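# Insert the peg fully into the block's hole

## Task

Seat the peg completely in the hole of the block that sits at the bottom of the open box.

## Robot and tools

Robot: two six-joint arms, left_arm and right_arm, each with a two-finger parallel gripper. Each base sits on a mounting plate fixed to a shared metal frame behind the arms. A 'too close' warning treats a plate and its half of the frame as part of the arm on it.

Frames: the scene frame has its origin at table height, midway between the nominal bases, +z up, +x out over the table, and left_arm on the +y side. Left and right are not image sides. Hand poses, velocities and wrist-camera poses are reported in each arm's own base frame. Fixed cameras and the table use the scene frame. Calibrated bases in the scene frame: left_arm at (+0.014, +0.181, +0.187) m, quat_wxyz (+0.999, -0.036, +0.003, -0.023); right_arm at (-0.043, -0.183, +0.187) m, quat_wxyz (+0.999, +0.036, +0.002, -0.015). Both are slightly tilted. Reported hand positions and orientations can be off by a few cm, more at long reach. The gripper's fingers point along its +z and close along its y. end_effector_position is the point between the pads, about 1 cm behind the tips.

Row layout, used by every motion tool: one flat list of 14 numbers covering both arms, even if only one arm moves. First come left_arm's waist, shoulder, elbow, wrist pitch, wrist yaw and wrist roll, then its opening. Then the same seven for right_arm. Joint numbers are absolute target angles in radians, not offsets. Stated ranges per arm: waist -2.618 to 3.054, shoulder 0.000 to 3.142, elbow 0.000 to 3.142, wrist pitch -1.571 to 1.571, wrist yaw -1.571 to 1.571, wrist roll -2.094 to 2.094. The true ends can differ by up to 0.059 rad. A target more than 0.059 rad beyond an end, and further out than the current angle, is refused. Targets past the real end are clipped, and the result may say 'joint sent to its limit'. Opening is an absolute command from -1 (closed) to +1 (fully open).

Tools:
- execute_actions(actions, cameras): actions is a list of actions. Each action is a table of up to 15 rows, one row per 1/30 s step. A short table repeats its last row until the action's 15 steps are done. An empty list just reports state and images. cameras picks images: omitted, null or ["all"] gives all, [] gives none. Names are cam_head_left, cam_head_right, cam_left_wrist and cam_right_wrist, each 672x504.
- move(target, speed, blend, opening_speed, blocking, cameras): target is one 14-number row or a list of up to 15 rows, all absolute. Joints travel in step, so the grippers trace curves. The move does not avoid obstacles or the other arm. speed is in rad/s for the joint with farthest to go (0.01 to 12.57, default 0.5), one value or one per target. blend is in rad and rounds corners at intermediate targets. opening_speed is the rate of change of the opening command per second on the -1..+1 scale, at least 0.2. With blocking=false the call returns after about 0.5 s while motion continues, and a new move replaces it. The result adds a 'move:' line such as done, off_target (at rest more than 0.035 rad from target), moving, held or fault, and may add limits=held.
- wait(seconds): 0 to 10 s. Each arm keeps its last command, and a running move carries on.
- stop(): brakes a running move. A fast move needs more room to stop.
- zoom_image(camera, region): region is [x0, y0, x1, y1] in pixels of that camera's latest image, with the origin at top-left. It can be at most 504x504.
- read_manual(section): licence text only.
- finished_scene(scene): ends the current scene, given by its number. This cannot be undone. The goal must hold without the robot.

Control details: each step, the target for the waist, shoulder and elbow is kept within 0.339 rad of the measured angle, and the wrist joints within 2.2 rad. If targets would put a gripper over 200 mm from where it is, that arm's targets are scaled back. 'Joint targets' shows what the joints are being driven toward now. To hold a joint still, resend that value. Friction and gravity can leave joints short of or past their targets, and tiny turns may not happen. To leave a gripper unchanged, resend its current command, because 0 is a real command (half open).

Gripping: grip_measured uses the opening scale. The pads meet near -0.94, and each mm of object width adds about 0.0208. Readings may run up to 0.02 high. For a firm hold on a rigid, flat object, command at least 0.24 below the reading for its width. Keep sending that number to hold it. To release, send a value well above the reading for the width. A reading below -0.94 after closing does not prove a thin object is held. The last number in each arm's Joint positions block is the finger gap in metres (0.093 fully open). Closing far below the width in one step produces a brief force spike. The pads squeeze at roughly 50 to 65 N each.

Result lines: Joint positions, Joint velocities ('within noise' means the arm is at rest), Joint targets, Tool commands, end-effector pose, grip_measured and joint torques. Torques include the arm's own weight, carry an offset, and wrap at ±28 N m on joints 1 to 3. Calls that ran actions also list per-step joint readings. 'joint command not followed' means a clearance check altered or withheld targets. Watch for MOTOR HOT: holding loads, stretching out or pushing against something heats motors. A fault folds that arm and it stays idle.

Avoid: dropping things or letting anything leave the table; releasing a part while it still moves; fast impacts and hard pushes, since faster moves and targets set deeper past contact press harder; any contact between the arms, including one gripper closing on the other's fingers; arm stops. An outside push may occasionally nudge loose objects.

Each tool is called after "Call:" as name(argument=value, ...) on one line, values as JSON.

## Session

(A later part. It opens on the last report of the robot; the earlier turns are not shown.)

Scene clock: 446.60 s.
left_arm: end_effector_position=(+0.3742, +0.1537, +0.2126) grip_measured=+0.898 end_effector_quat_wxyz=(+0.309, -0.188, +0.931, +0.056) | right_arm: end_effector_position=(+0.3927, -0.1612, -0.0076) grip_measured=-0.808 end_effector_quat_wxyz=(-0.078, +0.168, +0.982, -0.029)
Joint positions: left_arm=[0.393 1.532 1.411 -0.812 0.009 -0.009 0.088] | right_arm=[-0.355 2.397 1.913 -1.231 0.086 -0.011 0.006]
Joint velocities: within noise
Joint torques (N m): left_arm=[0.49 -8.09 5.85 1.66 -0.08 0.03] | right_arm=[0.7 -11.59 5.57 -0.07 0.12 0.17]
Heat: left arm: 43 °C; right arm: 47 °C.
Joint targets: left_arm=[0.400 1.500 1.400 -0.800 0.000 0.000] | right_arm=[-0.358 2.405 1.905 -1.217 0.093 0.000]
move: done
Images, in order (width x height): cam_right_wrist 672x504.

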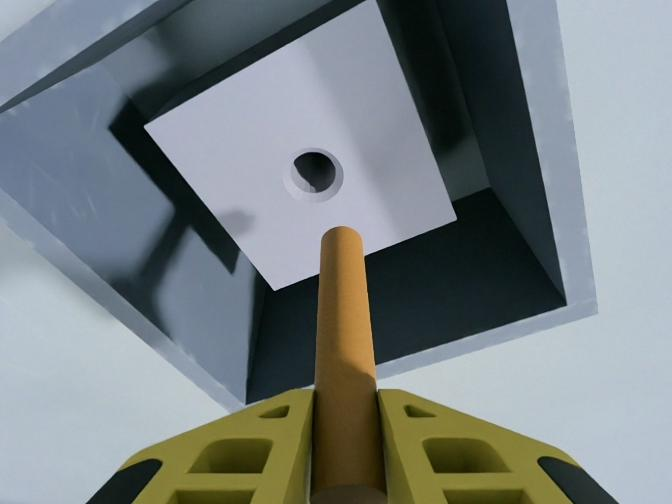

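Call:
move(target=[0.4,1.5,1.4,-0.8,0.0,0,0.9,-0.322,2.457,1.968,-1.187,0.093,0,-0.9], speed=0.2, cameras=["cam_right_wrist"])

Call:
zoom_image(camera="cam_right_wrist", region=[200, 50, 500, 350])

Scene clock: 459.87 s.
left_arm: end_effector_position=(+0.3742, +0.1537, +0.2126) grip_measured=+0.898 end_effector_quat_wxyz=(+0.309, -0.188, +0.931, +0.056) | right_arm: end_effector_position=(+0.4047, -0.1525, -0.0227) grip_measured=-0.808 end_effector_quat_wxyz=(-0.075, +0.154, +0.985, -0.031)
Joint positions: left_arm=[0.393 1.532 1.411 -0.812 0.009 -0.009 0.088] | right_arm=[-0.326 2.442 1.935 -1.2 0.087 -0.011 0.006]
Joint velocities: within noise
Joint torques (N m): left_arm=[0.53 -8.05 5.82 1.66 -0.09 0.05] | right_arm=[1.36 -11.15 9.76 -0.03 0.1 0.15]
Heat: left arm: 43 °C; right arm: 46 °C.
Joint targets: left_arm=[0.400 1.500 1.400 -0.800 0.000 0.000] | right_arm=[-0.322 2.457 1.968 -1.187 0.093 0.000]
move: done
Images, in order (width x height): cam_right_wrist 672x504.

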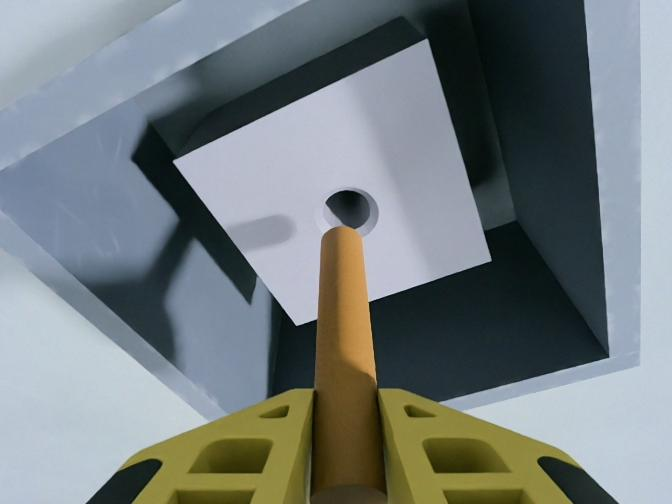

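Scaled by 1.680.

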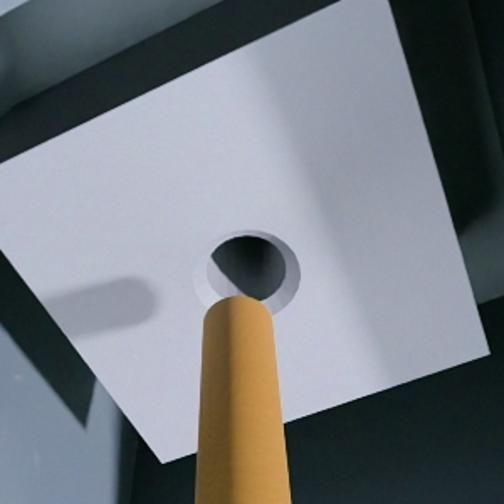

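Call:
move(target=[0.4,1.5,1.4,-0.8,0.0,0,0.9,-0.337,2.481,1.97,-1.163,0.093,0,-0.9], speed=0.15, cameras=["cam_right_wrist"])

Call:
zoom_image(camera="cam_right_wrist", region=[240, 130, 460, 350])

Scene clock: 469.00 s.
left_arm: end_effector_position=(+0.3742, +0.1537, +0.2126) grip_measured=+0.898 end_effector_quat_wxyz=(+0.309, -0.188, +0.931, +0.056) | right_arm: end_effector_position=(+0.4064, -0.1547, -0.0330) grip_measured=-0.808 end_effector_quat_wxyz=(-0.075, +0.155, +0.985, -0.031)
Joint positions: left_arm=[0.393 1.532 1.411 -0.812 0.009 -0.009 0.088] | right_arm=[-0.33 2.465 1.935 -1.177 0.087 -0.011 0.006]
Joint velocities: within noise
Joint torques (N m): left_arm=[0.47 -8.05 5.87 1.66 -0.08 0.04] | right_arm=[0.25 -11.15 10.02 -0.03 0.12 0.18]
Heat: left arm: 43 °C; right arm: 46 °C.
Joint targets: left_arm=[0.400 1.500 1.400 -0.800 0.000 0.000] | right_arm=[-0.337 2.481 1.970 -1.163 0.093 0.000]
move: done
Images, in order (width x height): cam_right_wrist 672x504.

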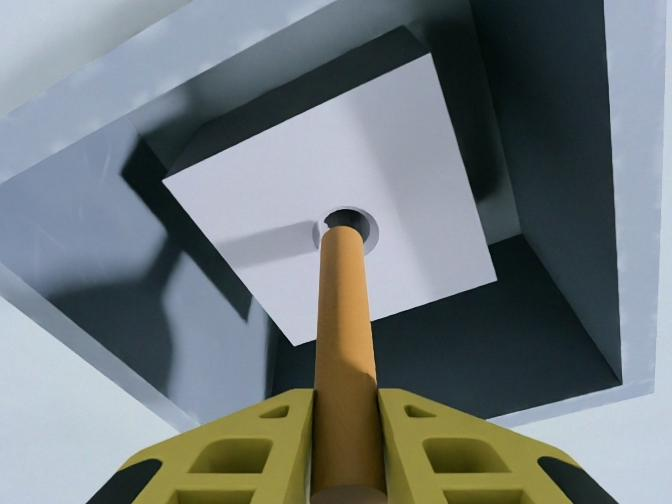

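Scaled by 2.291.

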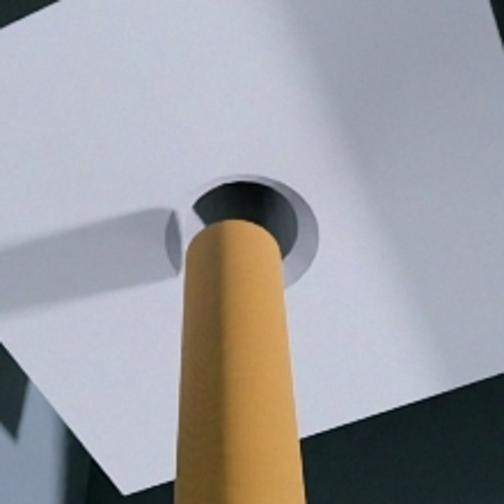

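Call:
move(target=[0.4,1.5,1.4,-0.8,0.0,0,0.9,-0.344,2.488,1.922,-1.14,0.093,0,-0.9], speed=0.15, cameras=["cam_right_wrist"])

Call:
zoom_image(camera="cam_right_wrist", region=[240, 130, 460, 350])

Scene clock: 482.03 s.
left_arm: end_effector_position=(+0.3742, +0.1537, +0.2126) grip_measured=+0.898 end_effector_quat_wxyz=(+0.309, -0.188, +0.931, +0.056) | right_arm: end_effector_position=(+0.4104, -0.1593, -0.0336) grip_measured=-0.808 end_effector_quat_wxyz=(-0.064, +0.159, +0.985, -0.033)
Joint positions: left_arm=[0.393 1.532 1.411 -0.812 0.009 -0.009 0.088] | right_arm=[-0.337 2.465 1.935 -1.155 0.087 -0.011 0.006]
Joint velocities: within noise
Joint torques (N m): left_arm=[0.44 -8.06 5.85 1.66 -0.08 0.04] | right_arm=[0.34 -10.67 5.18 -0.01 0.13 0.17]
Heat: left arm: 43 °C; right arm: 46 °C.
Joint targets: left_arm=[0.400 1.500 1.400 -0.800 0.000 0.000] | right_arm=[-0.344 2.488 1.922 -1.140 0.093 0.000]
move: done
Images, in order (width x height): cam_right_wrist 672x504.

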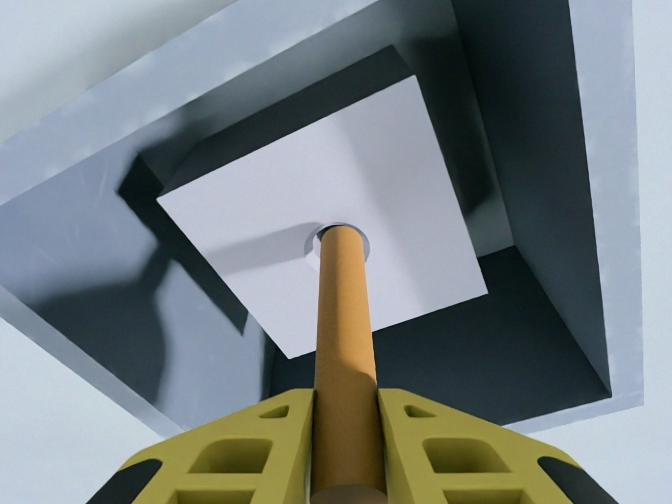

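Scaled by 2.291.

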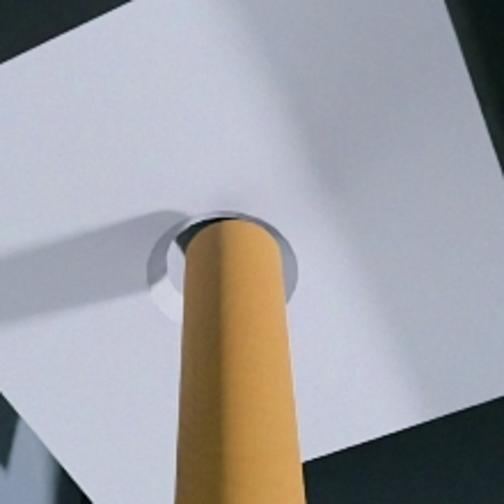

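Call:
move(target=[0.4,1.5,1.4,-0.8,0.0,0,0.9,-0.328,2.486,1.891,-1.105,0.093,0,-0.9], speed=0.1, cameras=["cam_right_wrist"])

Call:
zoom_image(camera="cam_right_wrist", region=[240, 130, 460, 350])

Scene clock: 490.97 s.
left_arm: end_effector_position=(+0.3742, +0.1537, +0.2126) grip_measured=+0.898 end_effector_quat_wxyz=(+0.309, -0.188, +0.931, +0.056) | right_arm: end_effector_position=(+0.4070, -0.1581, -0.0429) grip_measured=-0.808 end_effector_quat_wxyz=(-0.067, +0.159, +0.984, -0.033)
Joint positions: left_arm=[0.393 1.532 1.411 -0.812 0.009 -0.009 0.088] | right_arm=[-0.337 2.469 1.903 -1.125 0.087 -0.011 0.006]
Joint velocities: within noise
Joint torques (N m): left_arm=[0.49 -8.06 5.83 1.67 -0.08 0.04] | right_arm=[1.72 -11.17 5.07 0.06 0.1 0.18]
Heat: left arm: 43 °C; right arm: 46 °C.
Joint targets: left_arm=[0.400 1.500 1.400 -0.800 0.000 0.000] | right_arm=[-0.328 2.486 1.891 -1.105 0.093 0.000]
move: done
Images, in order (width x height): cam_right_wrist 672x504.

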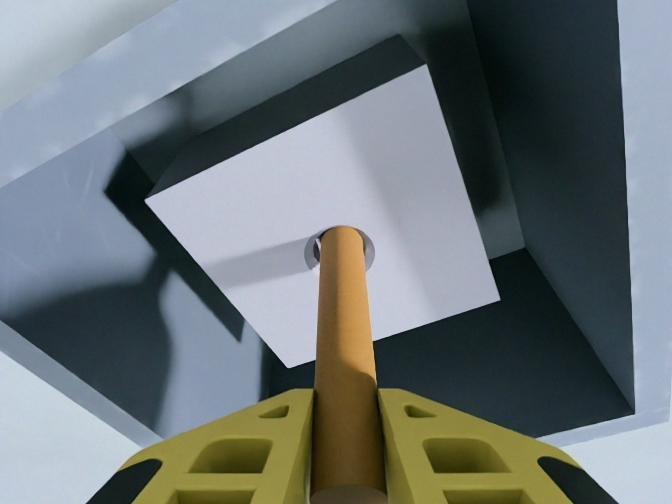

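Scaled by 2.291.

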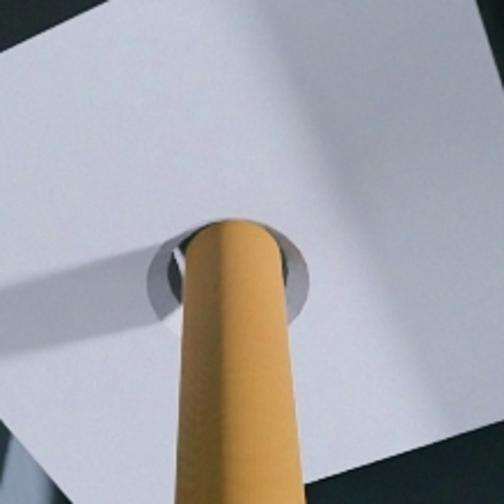

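Call:
move(target=[0.4,1.5,1.4,-0.8,0.0,0,0.9,-0.324,2.494,1.865,-1.072,0.093,0,-0.9], speed=0.1, cameras=["cam_right_wrist"])

Call:
zoom_image(camera="cam_right_wrist", region=[240, 130, 460, 350])

Scene clock: 498.67 s.
left_arm: end_effector_position=(+0.3742, +0.1537, +0.2126) grip_measured=+0.898 end_effector_quat_wxyz=(+0.309, -0.188, +0.931, +0.056) | right_arm: end_effector_position=(+0.4060, -0.1559, -0.0528) grip_measured=-0.808 end_effector_quat_wxyz=(-0.067, +0.157, +0.985, -0.033)
Joint positions: left_arm=[0.393 1.532 1.411 -0.812 0.009 -0.009 0.088] | right_arm=[-0.333 2.477 1.876 -1.091 0.088 -0.011 0.006]
Joint velocities: within noise
Joint torques (N m): left_arm=[0.46 -7.97 5.83 1.67 -0.08 0.03] | right_arm=[1.74 -11.15 5.18 0.02 0.1 0.19]
Heat: left arm: 43 °C; right arm: 45 °C.
Joint targets: left_arm=[0.400 1.500 1.400 -0.800 0.000 0.000] | right_arm=[-0.324 2.494 1.865 -1.072 0.093 0.000]
move: done
Images, in order (width x height): cam_right_wrist 672x504.

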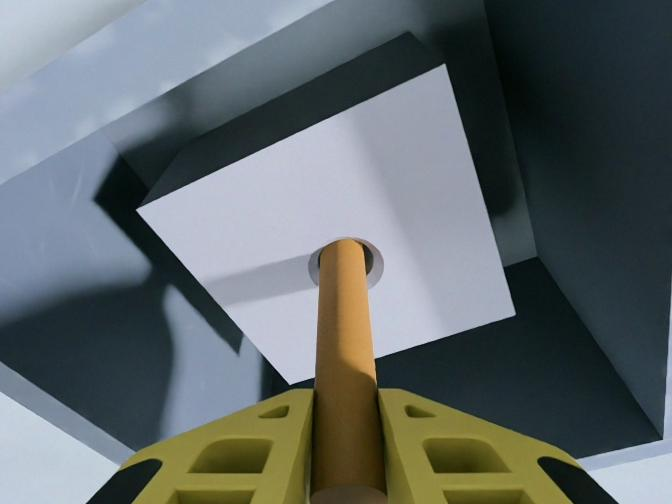

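Scaled by 2.291.

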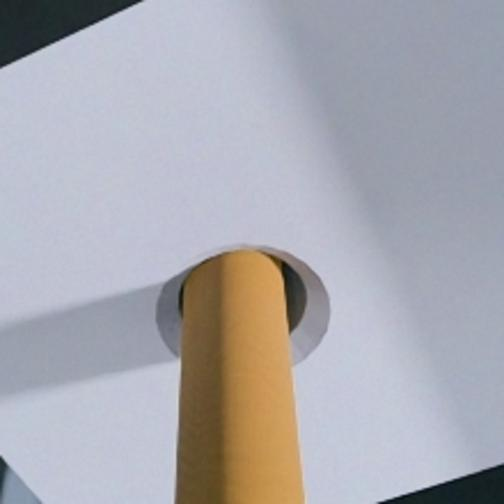

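Call:
move(target=[0.4,1.5,1.4,-0.8,0.0,0,0.9,-0.335,2.517,1.846,-1.029,0.093,0,-0.9], speed=0.1, cameras=["cam_right_wrist"])

Call:
zoom_image(camera="cam_right_wrist", region=[240, 180, 460, 400])

Scene clock: 514.83 s.
left_arm: end_effector_position=(+0.3742, +0.1537, +0.2126) grip_measured=+0.898 end_effector_quat_wxyz=(+0.309, -0.188, +0.931, +0.056) | right_arm: end_effector_position=(+0.4059, -0.1561, -0.0678) grip_measured=-0.808 end_effector_quat_wxyz=(-0.067, +0.157, +0.985, -0.034)
Joint positions: left_arm=[0.393 1.532 1.411 -0.812 0.009 -0.009 0.088] | right_arm=[-0.333 2.501 1.857 -1.047 0.09 -0.011 0.006]
Joint velocities: within noise
Joint torques (N m): left_arm=[0.5 -8.08 5.83 1.68 -0.08 0.03] | right_arm=[0.69 -11.08 5.04 0.02 0.07 0.16]
Heat: left arm: 43 °C; right arm: 48 °C.
Joint targets: left_arm=[0.400 1.500 1.400 -0.800 0.000 0.000] | right_arm=[-0.335 2.517 1.846 -1.029 0.093 0.000]
move: done
Images, in order (width x height): cam_right_wrist 672x504.

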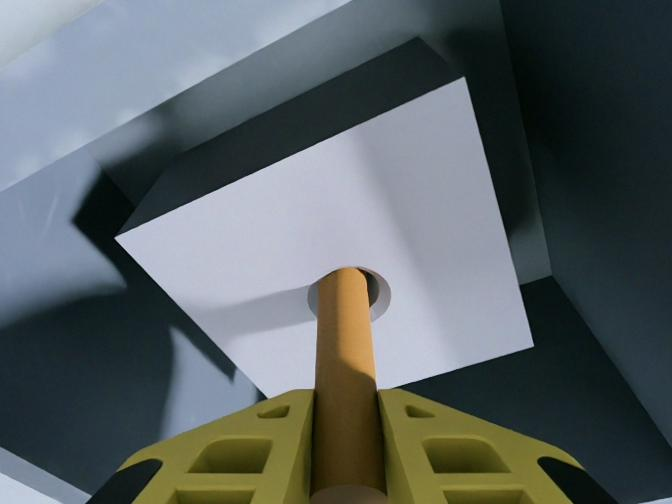

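Scaled by 2.291.

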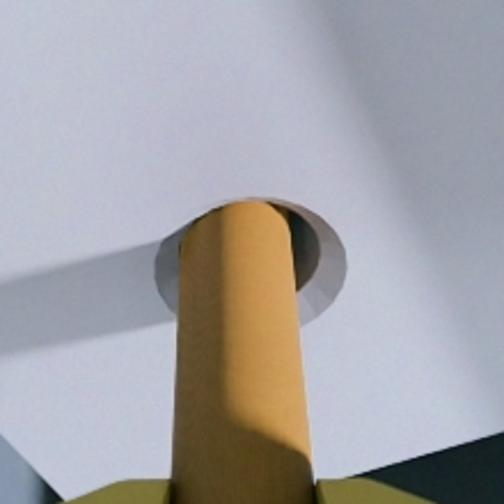

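Call:
move(target=[0.4,1.5,1.4,-0.8,0.0,0,0.9,-0.346,2.531,1.822,-0.991,0.093,0,-0.9], speed=0.1, cameras=["cam_right_wrist"])

Call:
zoom_image(camera="cam_right_wrist", region=[240, 220, 460, 440])

Scene clock: 533.97 s.
left_arm: end_effector_position=(+0.3742, +0.1537, +0.2126) grip_measured=+0.898 end_effector_quat_wxyz=(+0.309, -0.188, +0.931, +0.056) | right_arm: end_effector_position=(+0.4039, -0.1589, -0.0793) grip_measured=-0.808 end_effector_quat_wxyz=(-0.065, +0.160, +0.984, -0.035)
Joint positions: left_arm=[0.393 1.532 1.411 -0.812 0.009 -0.009 0.088] | right_arm=[-0.339 2.514 1.833 -1.006 0.091 -0.011 0.006]
Joint velocities: within noise
Joint torques (N m): left_arm=[0.53 -8.03 5.85 1.66 -0.08 0.04] | right_arm=[0.35 -11.11 4.83 0.04 0.08 0.18]
Heat: left arm: 43 °C; right arm: 48 °C.
Joint targets: left_arm=[0.400 1.500 1.400 -0.800 0.000 0.000] | right_arm=[-0.346 2.531 1.822 -0.991 0.093 0.000]
move: done
Images, in order (width x height): cam_right_wrist 672x504.

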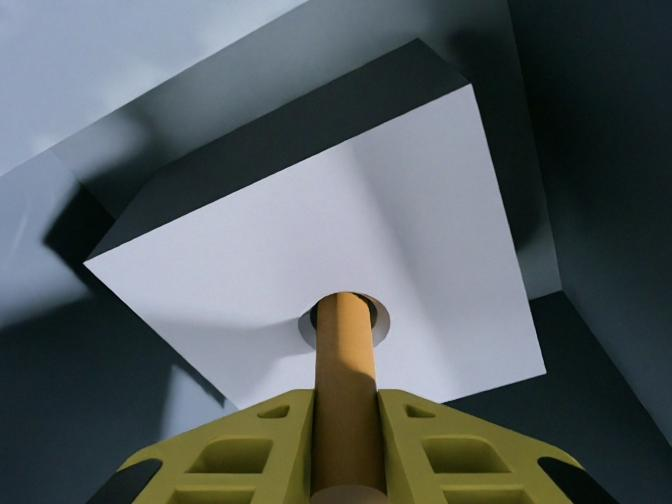

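Scaled by 2.291.

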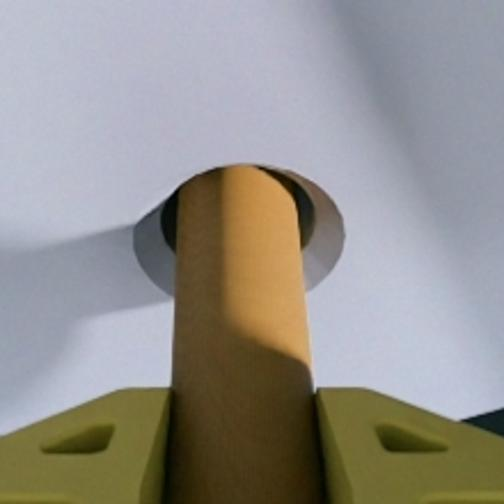

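Call:
move(target=[0.4,1.5,1.4,-0.8,0.0,0,0.9,-0.346,2.545,1.805,-0.960,0.093,0,-0.9], speed=0.1, cameras=["cam_right_wrist"])

Call:
zoom_image(camera="cam_right_wrist", region=[240, 220, 460, 440])

Scene clock: 539.17 s.
left_arm: end_effector_position=(+0.3742, +0.1537, +0.2126) grip_measured=+0.898 end_effector_quat_wxyz=(+0.309, -0.188, +0.931, +0.056) | right_arm: end_effector_position=(+0.4029, -0.1585, -0.0893) grip_measured=-0.808 end_effector_quat_wxyz=(-0.065, +0.161, +0.984, -0.035)
Joint positions: left_arm=[0.393 1.532 1.411 -0.812 0.009 -0.009 0.088] | right_arm=[-0.339 2.529 1.817 -0.975 0.091 -0.011 0.006]
Joint velocities: within noise
Joint torques (N m): left_arm=[0.44 -7.99 5.83 1.67 -0.08 0.03] | right_arm=[0.36 -11.18 4.75 0 0.08 0.2]
Heat: left arm: 43 °C; right arm: 47 °C.
Joint targets: left_arm=[0.400 1.500 1.400 -0.800 0.000 0.000] | right_arm=[-0.346 2.545 1.805 -0.960 0.093 0.000]
move: done
Images, in order (width x height): cam_right_wrist 672x504.

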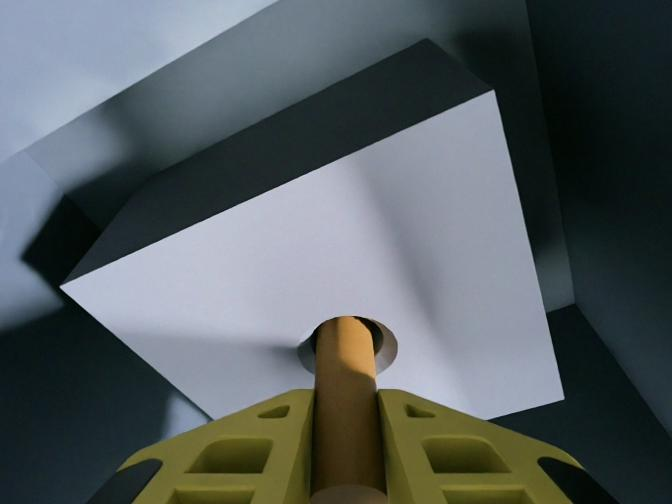

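Scaled by 2.291.

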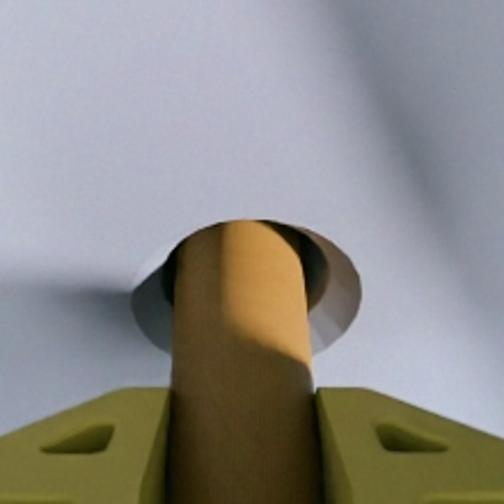

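Call:
move(target=[0.4,1.5,1.4,-0.8,0.0,0,0.9,-0.346,2.548,1.80,-0.951,0.093,0,-0.9], speed=0.1, cameras=[])

Call:
move(target=[[0.4,1.5,1.4,-0.8,0.0,0,0.9,-0.346,2.548,1.80,-0.951,0.093,0,-0.88],[0.4,1.5,1.4,-0.8,0.0,0,0.9,-0.346,2.548,1.80,-0.951,0.093,0,-0.25]], opening_speed=0.5, cameras=["cam_right_wrist"])

Scene clock: 546.20 s.
left_arm: end_effector_position=(+0.3742, +0.1537, +0.2126) grip_measured=+0.898 end_effector_quat_wxyz=(+0.309, -0.188, +0.931, +0.056) | right_arm: end_effector_position=(+0.4048, -0.1592, -0.0895) grip_measured=-0.808 end_effector_quat_wxyz=(-0.061, +0.161, +0.984, -0.035)
Joint positions: left_arm=[0.393 1.532 1.411 -0.812 0.009 -0.009 0.088] | right_arm=[-0.339 2.529 1.817 -0.967 0.091 -0.011 0.006]
Joint velocities: within noise
Joint torques (N m): left_arm=[0.46 -8.08 5.82 1.67 -0.09 0.04] | right_arm=[0.21 -10.92 4.18 0.05 0.07 0.17]
Heat: left arm: 43 °C; right arm: 48 °C.
Joint targets: left_arm=[0.400 1.500 1.400 -0.800 0.000 0.000] | right_arm=[-0.346 2.548 1.800 -0.951 0.093 0.000]
move: done
No camera images: "cameras" was empty.

Scene clock: 548.17 s.
left_arm: end_effector_position=(+0.3742, +0.1537, +0.2126) grip_measured=+0.898 end_effector_quat_wxyz=(+0.309, -0.188, +0.931, +0.056) | right_arm: end_effector_position=(+0.4050, -0.1593, -0.0895) grip_measured=-0.252 end_effector_quat_wxyz=(-0.060, +0.161, +0.985, -0.036)
Joint positions: left_arm=[0.393 1.532 1.411 -0.812 0.009 -0.009 0.088] | right_arm=[-0.339 2.529 1.817 -0.966 0.091 -0.011 0.033]
Joint velocities: within noise
Joint torques (N m): left_arm=[0.47 -8.03 5.86 1.67 -0.09 0.05] | right_arm=[0.36 -10.95 4.22 0.02 0.1 0.21]
Heat: left arm: 43 °C; right arm: 48 °C.
Joint targets: left_arm=[0.400 1.500 1.400 -0.800 0.000 0.000] | right_arm=[-0.346 2.548 1.800 -0.951 0.093 0.000]
move: done
Images, in order (width x height): cam_right_wrist 672x504.

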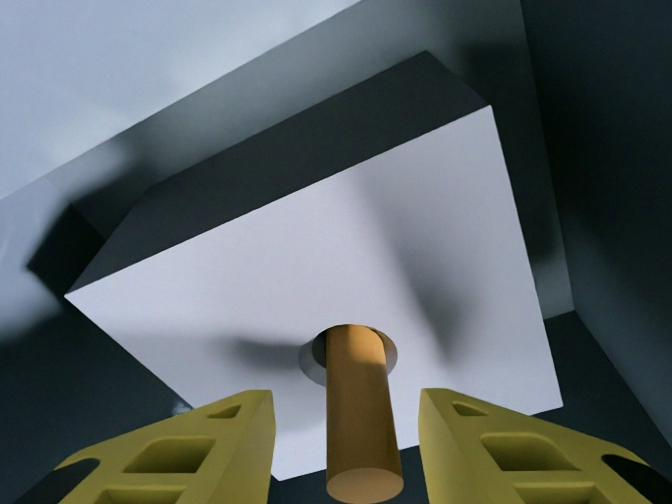

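Call:
move(target=[[0.4,1.5,1.4,-0.8,0.0,0,0.9,-0.350,2.44,1.90,-1.065,0.093,0,-0.25],[0.4,1.5,1.4,-0.8,0.0,0,0.9,-0.352,2.44,1.90,-1.065,0.093,0,-0.97]], speed=0.15, opening_speed=1, cameras=["cam_right_wrist"])

Scene clock: 559.67 s.
left_arm: end_effector_position=(+0.3742, +0.1537, +0.2126) grip_measured=+0.898 end_effector_quat_wxyz=(+0.309, -0.188, +0.931, +0.056) | right_arm: end_effector_position=(+0.4079, -0.1628, -0.0606) grip_measured=-0.964 end_effector_quat_wxyz=(-0.060, +0.163, +0.984, -0.035)
Joint positions: left_arm=[0.393 1.532 1.411 -0.812 0.009 -0.009 0.088] | right_arm=[-0.345 2.492 1.872 -1.057 0.091 -0.011 0]
Joint velocities: within noise
Joint torques (N m): left_arm=[0.49 -8.01 5.82 1.67 -0.08 0.03] | right_arm=[0.32 -17.22 9.18 -0.17 0.07 0.17]
Heat: left arm: 44 °C; right arm: 49 °C.
Joint targets: left_arm=[0.400 1.500 1.400 -0.800 0.000 0.000] | right_arm=[-0.352 2.440 1.900 -1.065 0.093 0.000]
move: off_target (right_arm); target 2's new numbers were sent with right_arm's shoulder 0.052 rad from that target; right_arm: the shoulder is farthest, 0.052 rad from its target
Images, in order (width x height): cam_right_wrist 672x504.

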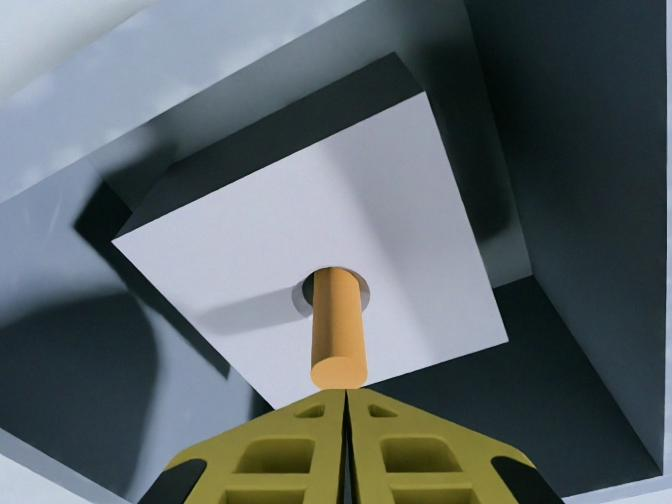

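Call:
move(target=[0.4,1.5,1.4,-0.8,0.0,0,0.9,-0.346,2.527,1.842,-1.008,0.093,0,-0.97], speed=0.08, cameras=["cam_right_wrist"])

Scene clock: 567.03 s.
left_arm: end_effector_position=(+0.3742, +0.1537, +0.2126) grip_measured=+0.898 end_effector_quat_wxyz=(+0.309, -0.188, +0.931, +0.056) | right_arm: end_effector_position=(+0.4074, -0.1626, -0.0702) grip_measured=-0.964 end_effector_quat_wxyz=(-0.060, +0.163, +0.984, -0.035)
Joint positions: left_arm=[0.393 1.532 1.411 -0.812 0.009 -0.009 0.088] | right_arm=[-0.345 2.505 1.857 -1.028 0.091 -0.011 0]
Joint velocities: within noise
Joint torques (N m): left_arm=[0.44 -8.08 5.83 1.67 -0.09 0.03] | right_arm=[0.81 -10.69 4.6 0.09 0.07 0.16]
Heat: left arm: 44 °C; right arm: 50 °C.
Joint targets: left_arm=[0.400 1.500 1.400 -0.800 0.000 0.000] | right_arm=[-0.346 2.527 1.842 -1.008 0.093 0.000]
move: done
Images, in order (width x height): cam_right_wrist 672x504.

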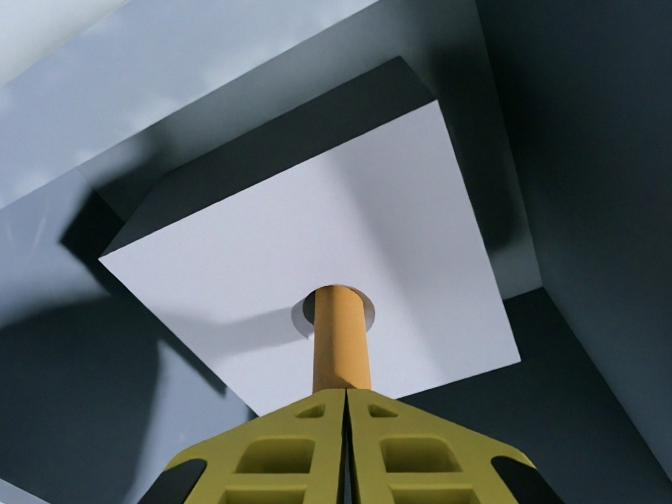

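Call:
move(target=[0.4,1.5,1.4,-0.8,0.0,0,0.9,-0.346,2.545,1.823,-0.974,0.093,0,-0.97], speed=0.08, cameras=["cam_right_wrist","cam_head_right"])

Call:
zoom_image(camera="cam_right_wrist", region=[240, 230, 460, 450])

Scene clock: 571.63 s.
left_arm: end_effector_position=(+0.3742, +0.1537, +0.2126) grip_measured=+0.898 end_effector_quat_wxyz=(+0.309, -0.188, +0.931, +0.056) | right_arm: end_effector_position=(+0.4076, -0.1626, -0.0711) grip_measured=-0.964 end_effector_quat_wxyz=(-0.059, +0.163, +0.984, -0.036)
Joint positions: left_arm=[0.393 1.532 1.411 -0.812 0.009 -0.009 0.088] | right_arm=[-0.345 2.505 1.853 -1.021 0.091 -0.011 0]
Joint velocities: within noise
Joint torques (N m): left_arm=[0.47 -8.02 5.89 1.67 -0.07 0.04] | right_arm=[0.8 -9.1 3.07 0.34 0.07 0.19]
Heat: left arm: 44 °C; right arm: 50 °C.
Joint targets: left_arm=[0.400 1.500 1.400 -0.800 0.000 0.000] | right_arm=[-0.346 2.545 1.823 -0.974 0.093 0.000]
move: off_target (right_arm); right_arm: the wrist pitch is farthest, 0.047 rad from its target
Images, in order (width x height): cam_head_right 672x504, cam_right_wrist 672x504.

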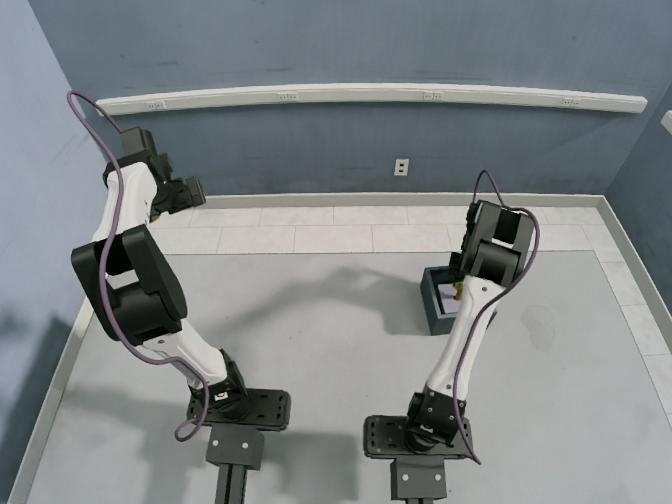

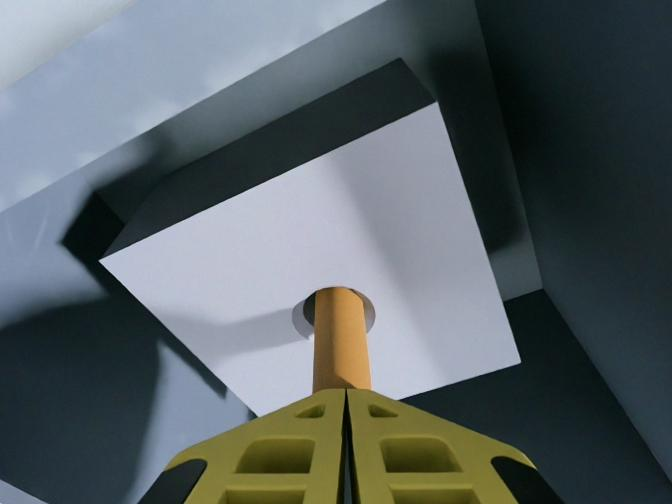

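Scaled by 2.291.

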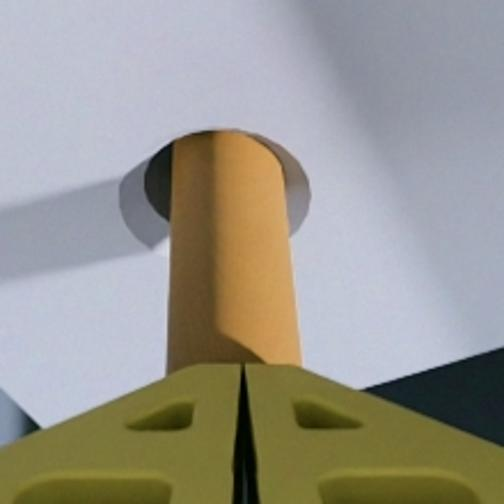

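Call:
move(target=[[0.4,1.5,1.4,-0.8,0.0,0,0.9,-0.335,2.56,1.80,-0.96,0.093,0,-0.97],[0.4,1.5,1.4,-0.8,0.0,0,0.9,-0.355,2.56,1.79,-0.96,0.093,0,-0.97]], speed=0.08, cameras=["cam_right_wrist"])

Call:
zoom_image(camera="cam_right_wrist", region=[240, 230, 460, 450])

Scene clock: 580.13 s.
left_arm: end_effector_position=(+0.3742, +0.1537, +0.2126) grip_measured=+0.898 end_effector_quat_wxyz=(+0.309, -0.188, +0.931, +0.056) | right_arm: end_effector_position=(+0.4059, -0.1618, -0.0726) grip_measured=-0.964 end_effector_quat_wxyz=(-0.060, +0.162, +0.984, -0.039)
Joint positions: left_arm=[0.393 1.532 1.411 -0.812 0.009 -0.009 0.088] | right_arm=[-0.341 2.502 1.84 -1.013 0.099 -0.011 0]
Joint velocities: within noise
Joint torques (N m): left_arm=[0.43 -8.08 5.81 1.66 -0.08 0.04] | right_arm=[-0.21 -7.61 1.06 0.44 0.01 0.17]
Heat: left arm: 44 °C; right arm: 49 °C.
Joint targets: left_arm=[0.400 1.500 1.400 -0.800 0.000 0.000] | right_arm=[-0.355 2.560 1.790 -0.960 0.093 0.000]
move: off_target (right_arm); right_arm: the shoulder is farthest, 0.058 rad from its target
Images, in order (width x height): cam_right_wrist 672x504.

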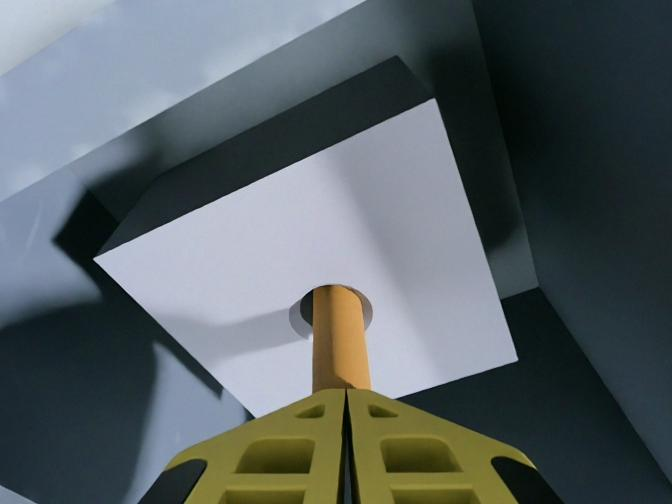

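Scaled by 2.291.

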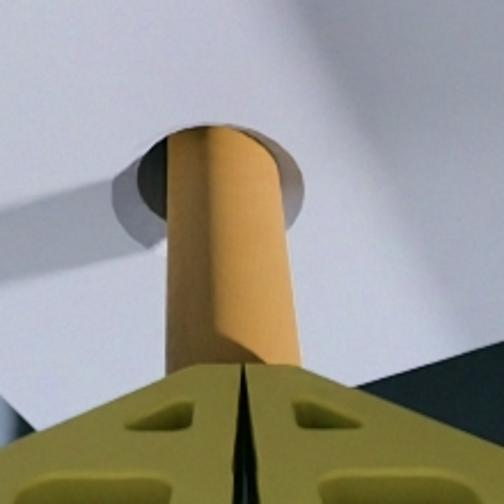

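Call:
move(target=[0.4,1.5,1.4,-0.8,0.0,0,0.9,-0.345,2.28,1.95,-1.33,0.093,0,-0.97], speed=0.3)

Call:
zoom_image(camera="cam_right_wrist", region=[150, 0, 500, 350])

Scene clock: 584.10 s.
left_arm: end_effector_position=(+0.3742, +0.1537, +0.2126) grip_measured=+0.898 end_effector_quat_wxyz=(+0.309, -0.188, +0.931, +0.056) | right_arm: end_effector_position=(+0.3832, -0.1536, +0.0250) grip_measured=-0.964 end_effector_quat_wxyz=(-0.085, +0.161, +0.983, -0.033)
Joint positions: left_arm=[0.393 1.532 1.411 -0.812 0.009 -0.009 0.088] | right_arm=[-0.342 2.328 1.921 -1.32 0.095 -0.011 0]
Joint velocities: within noise
Joint torques (N m): left_arm=[0.49 -8.03 5.85 1.66 -0.07 0.03] | right_arm=[0.72 -16.16 9.44 -0.3 0.02 0.18]
Heat: left arm: 44 °C; right arm: 49 °C.
Joint targets: left_arm=[0.400 1.500 1.400 -0.800 0.000 0.000] | right_arm=[-0.345 2.280 1.950 -1.330 0.093 0.000]
move: off_target (right_arm); right_arm: the shoulder is farthest, 0.048 rad from its target

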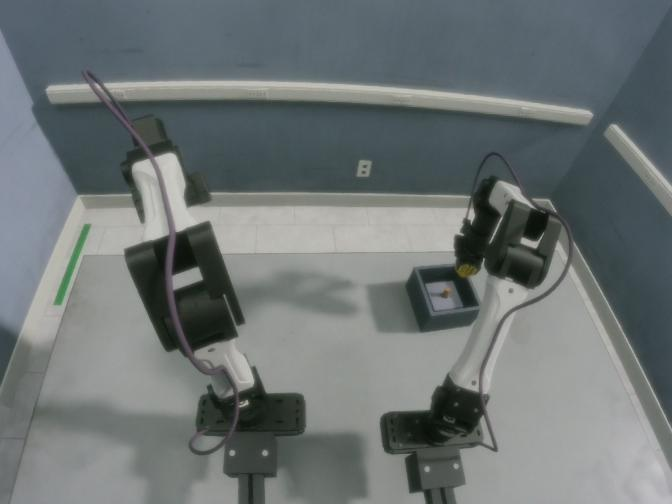

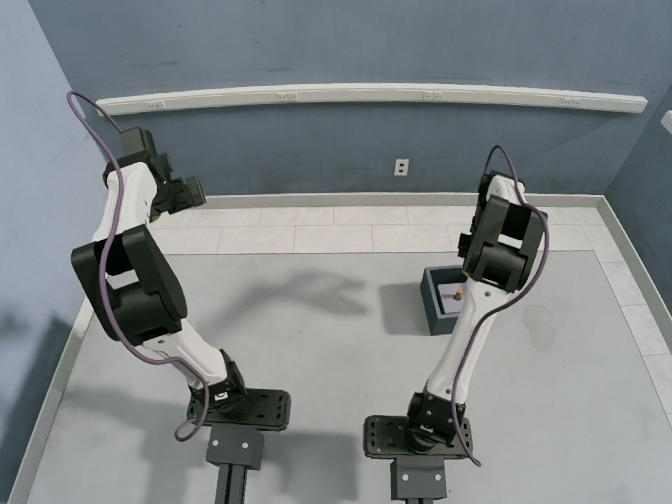

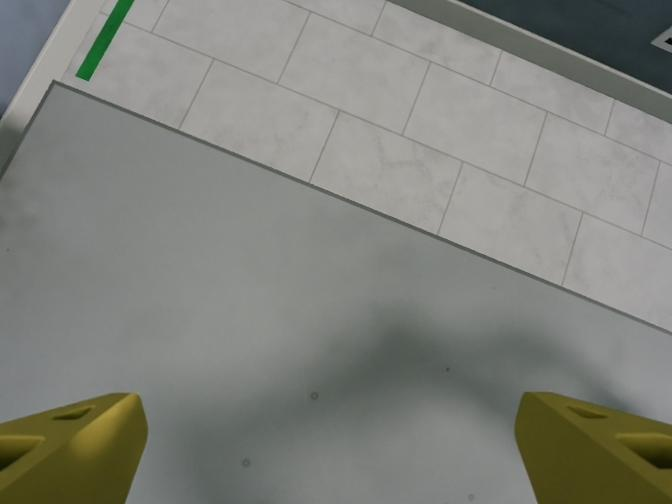

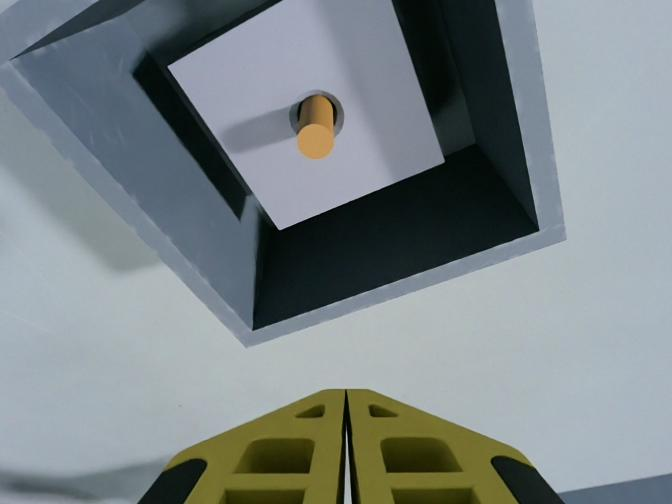

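Scaled by 1.440.

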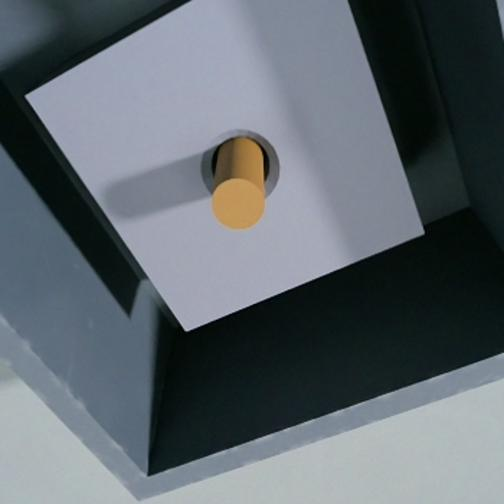

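Call:
finished_scene(scene=1)

The scene is finished: the task was done.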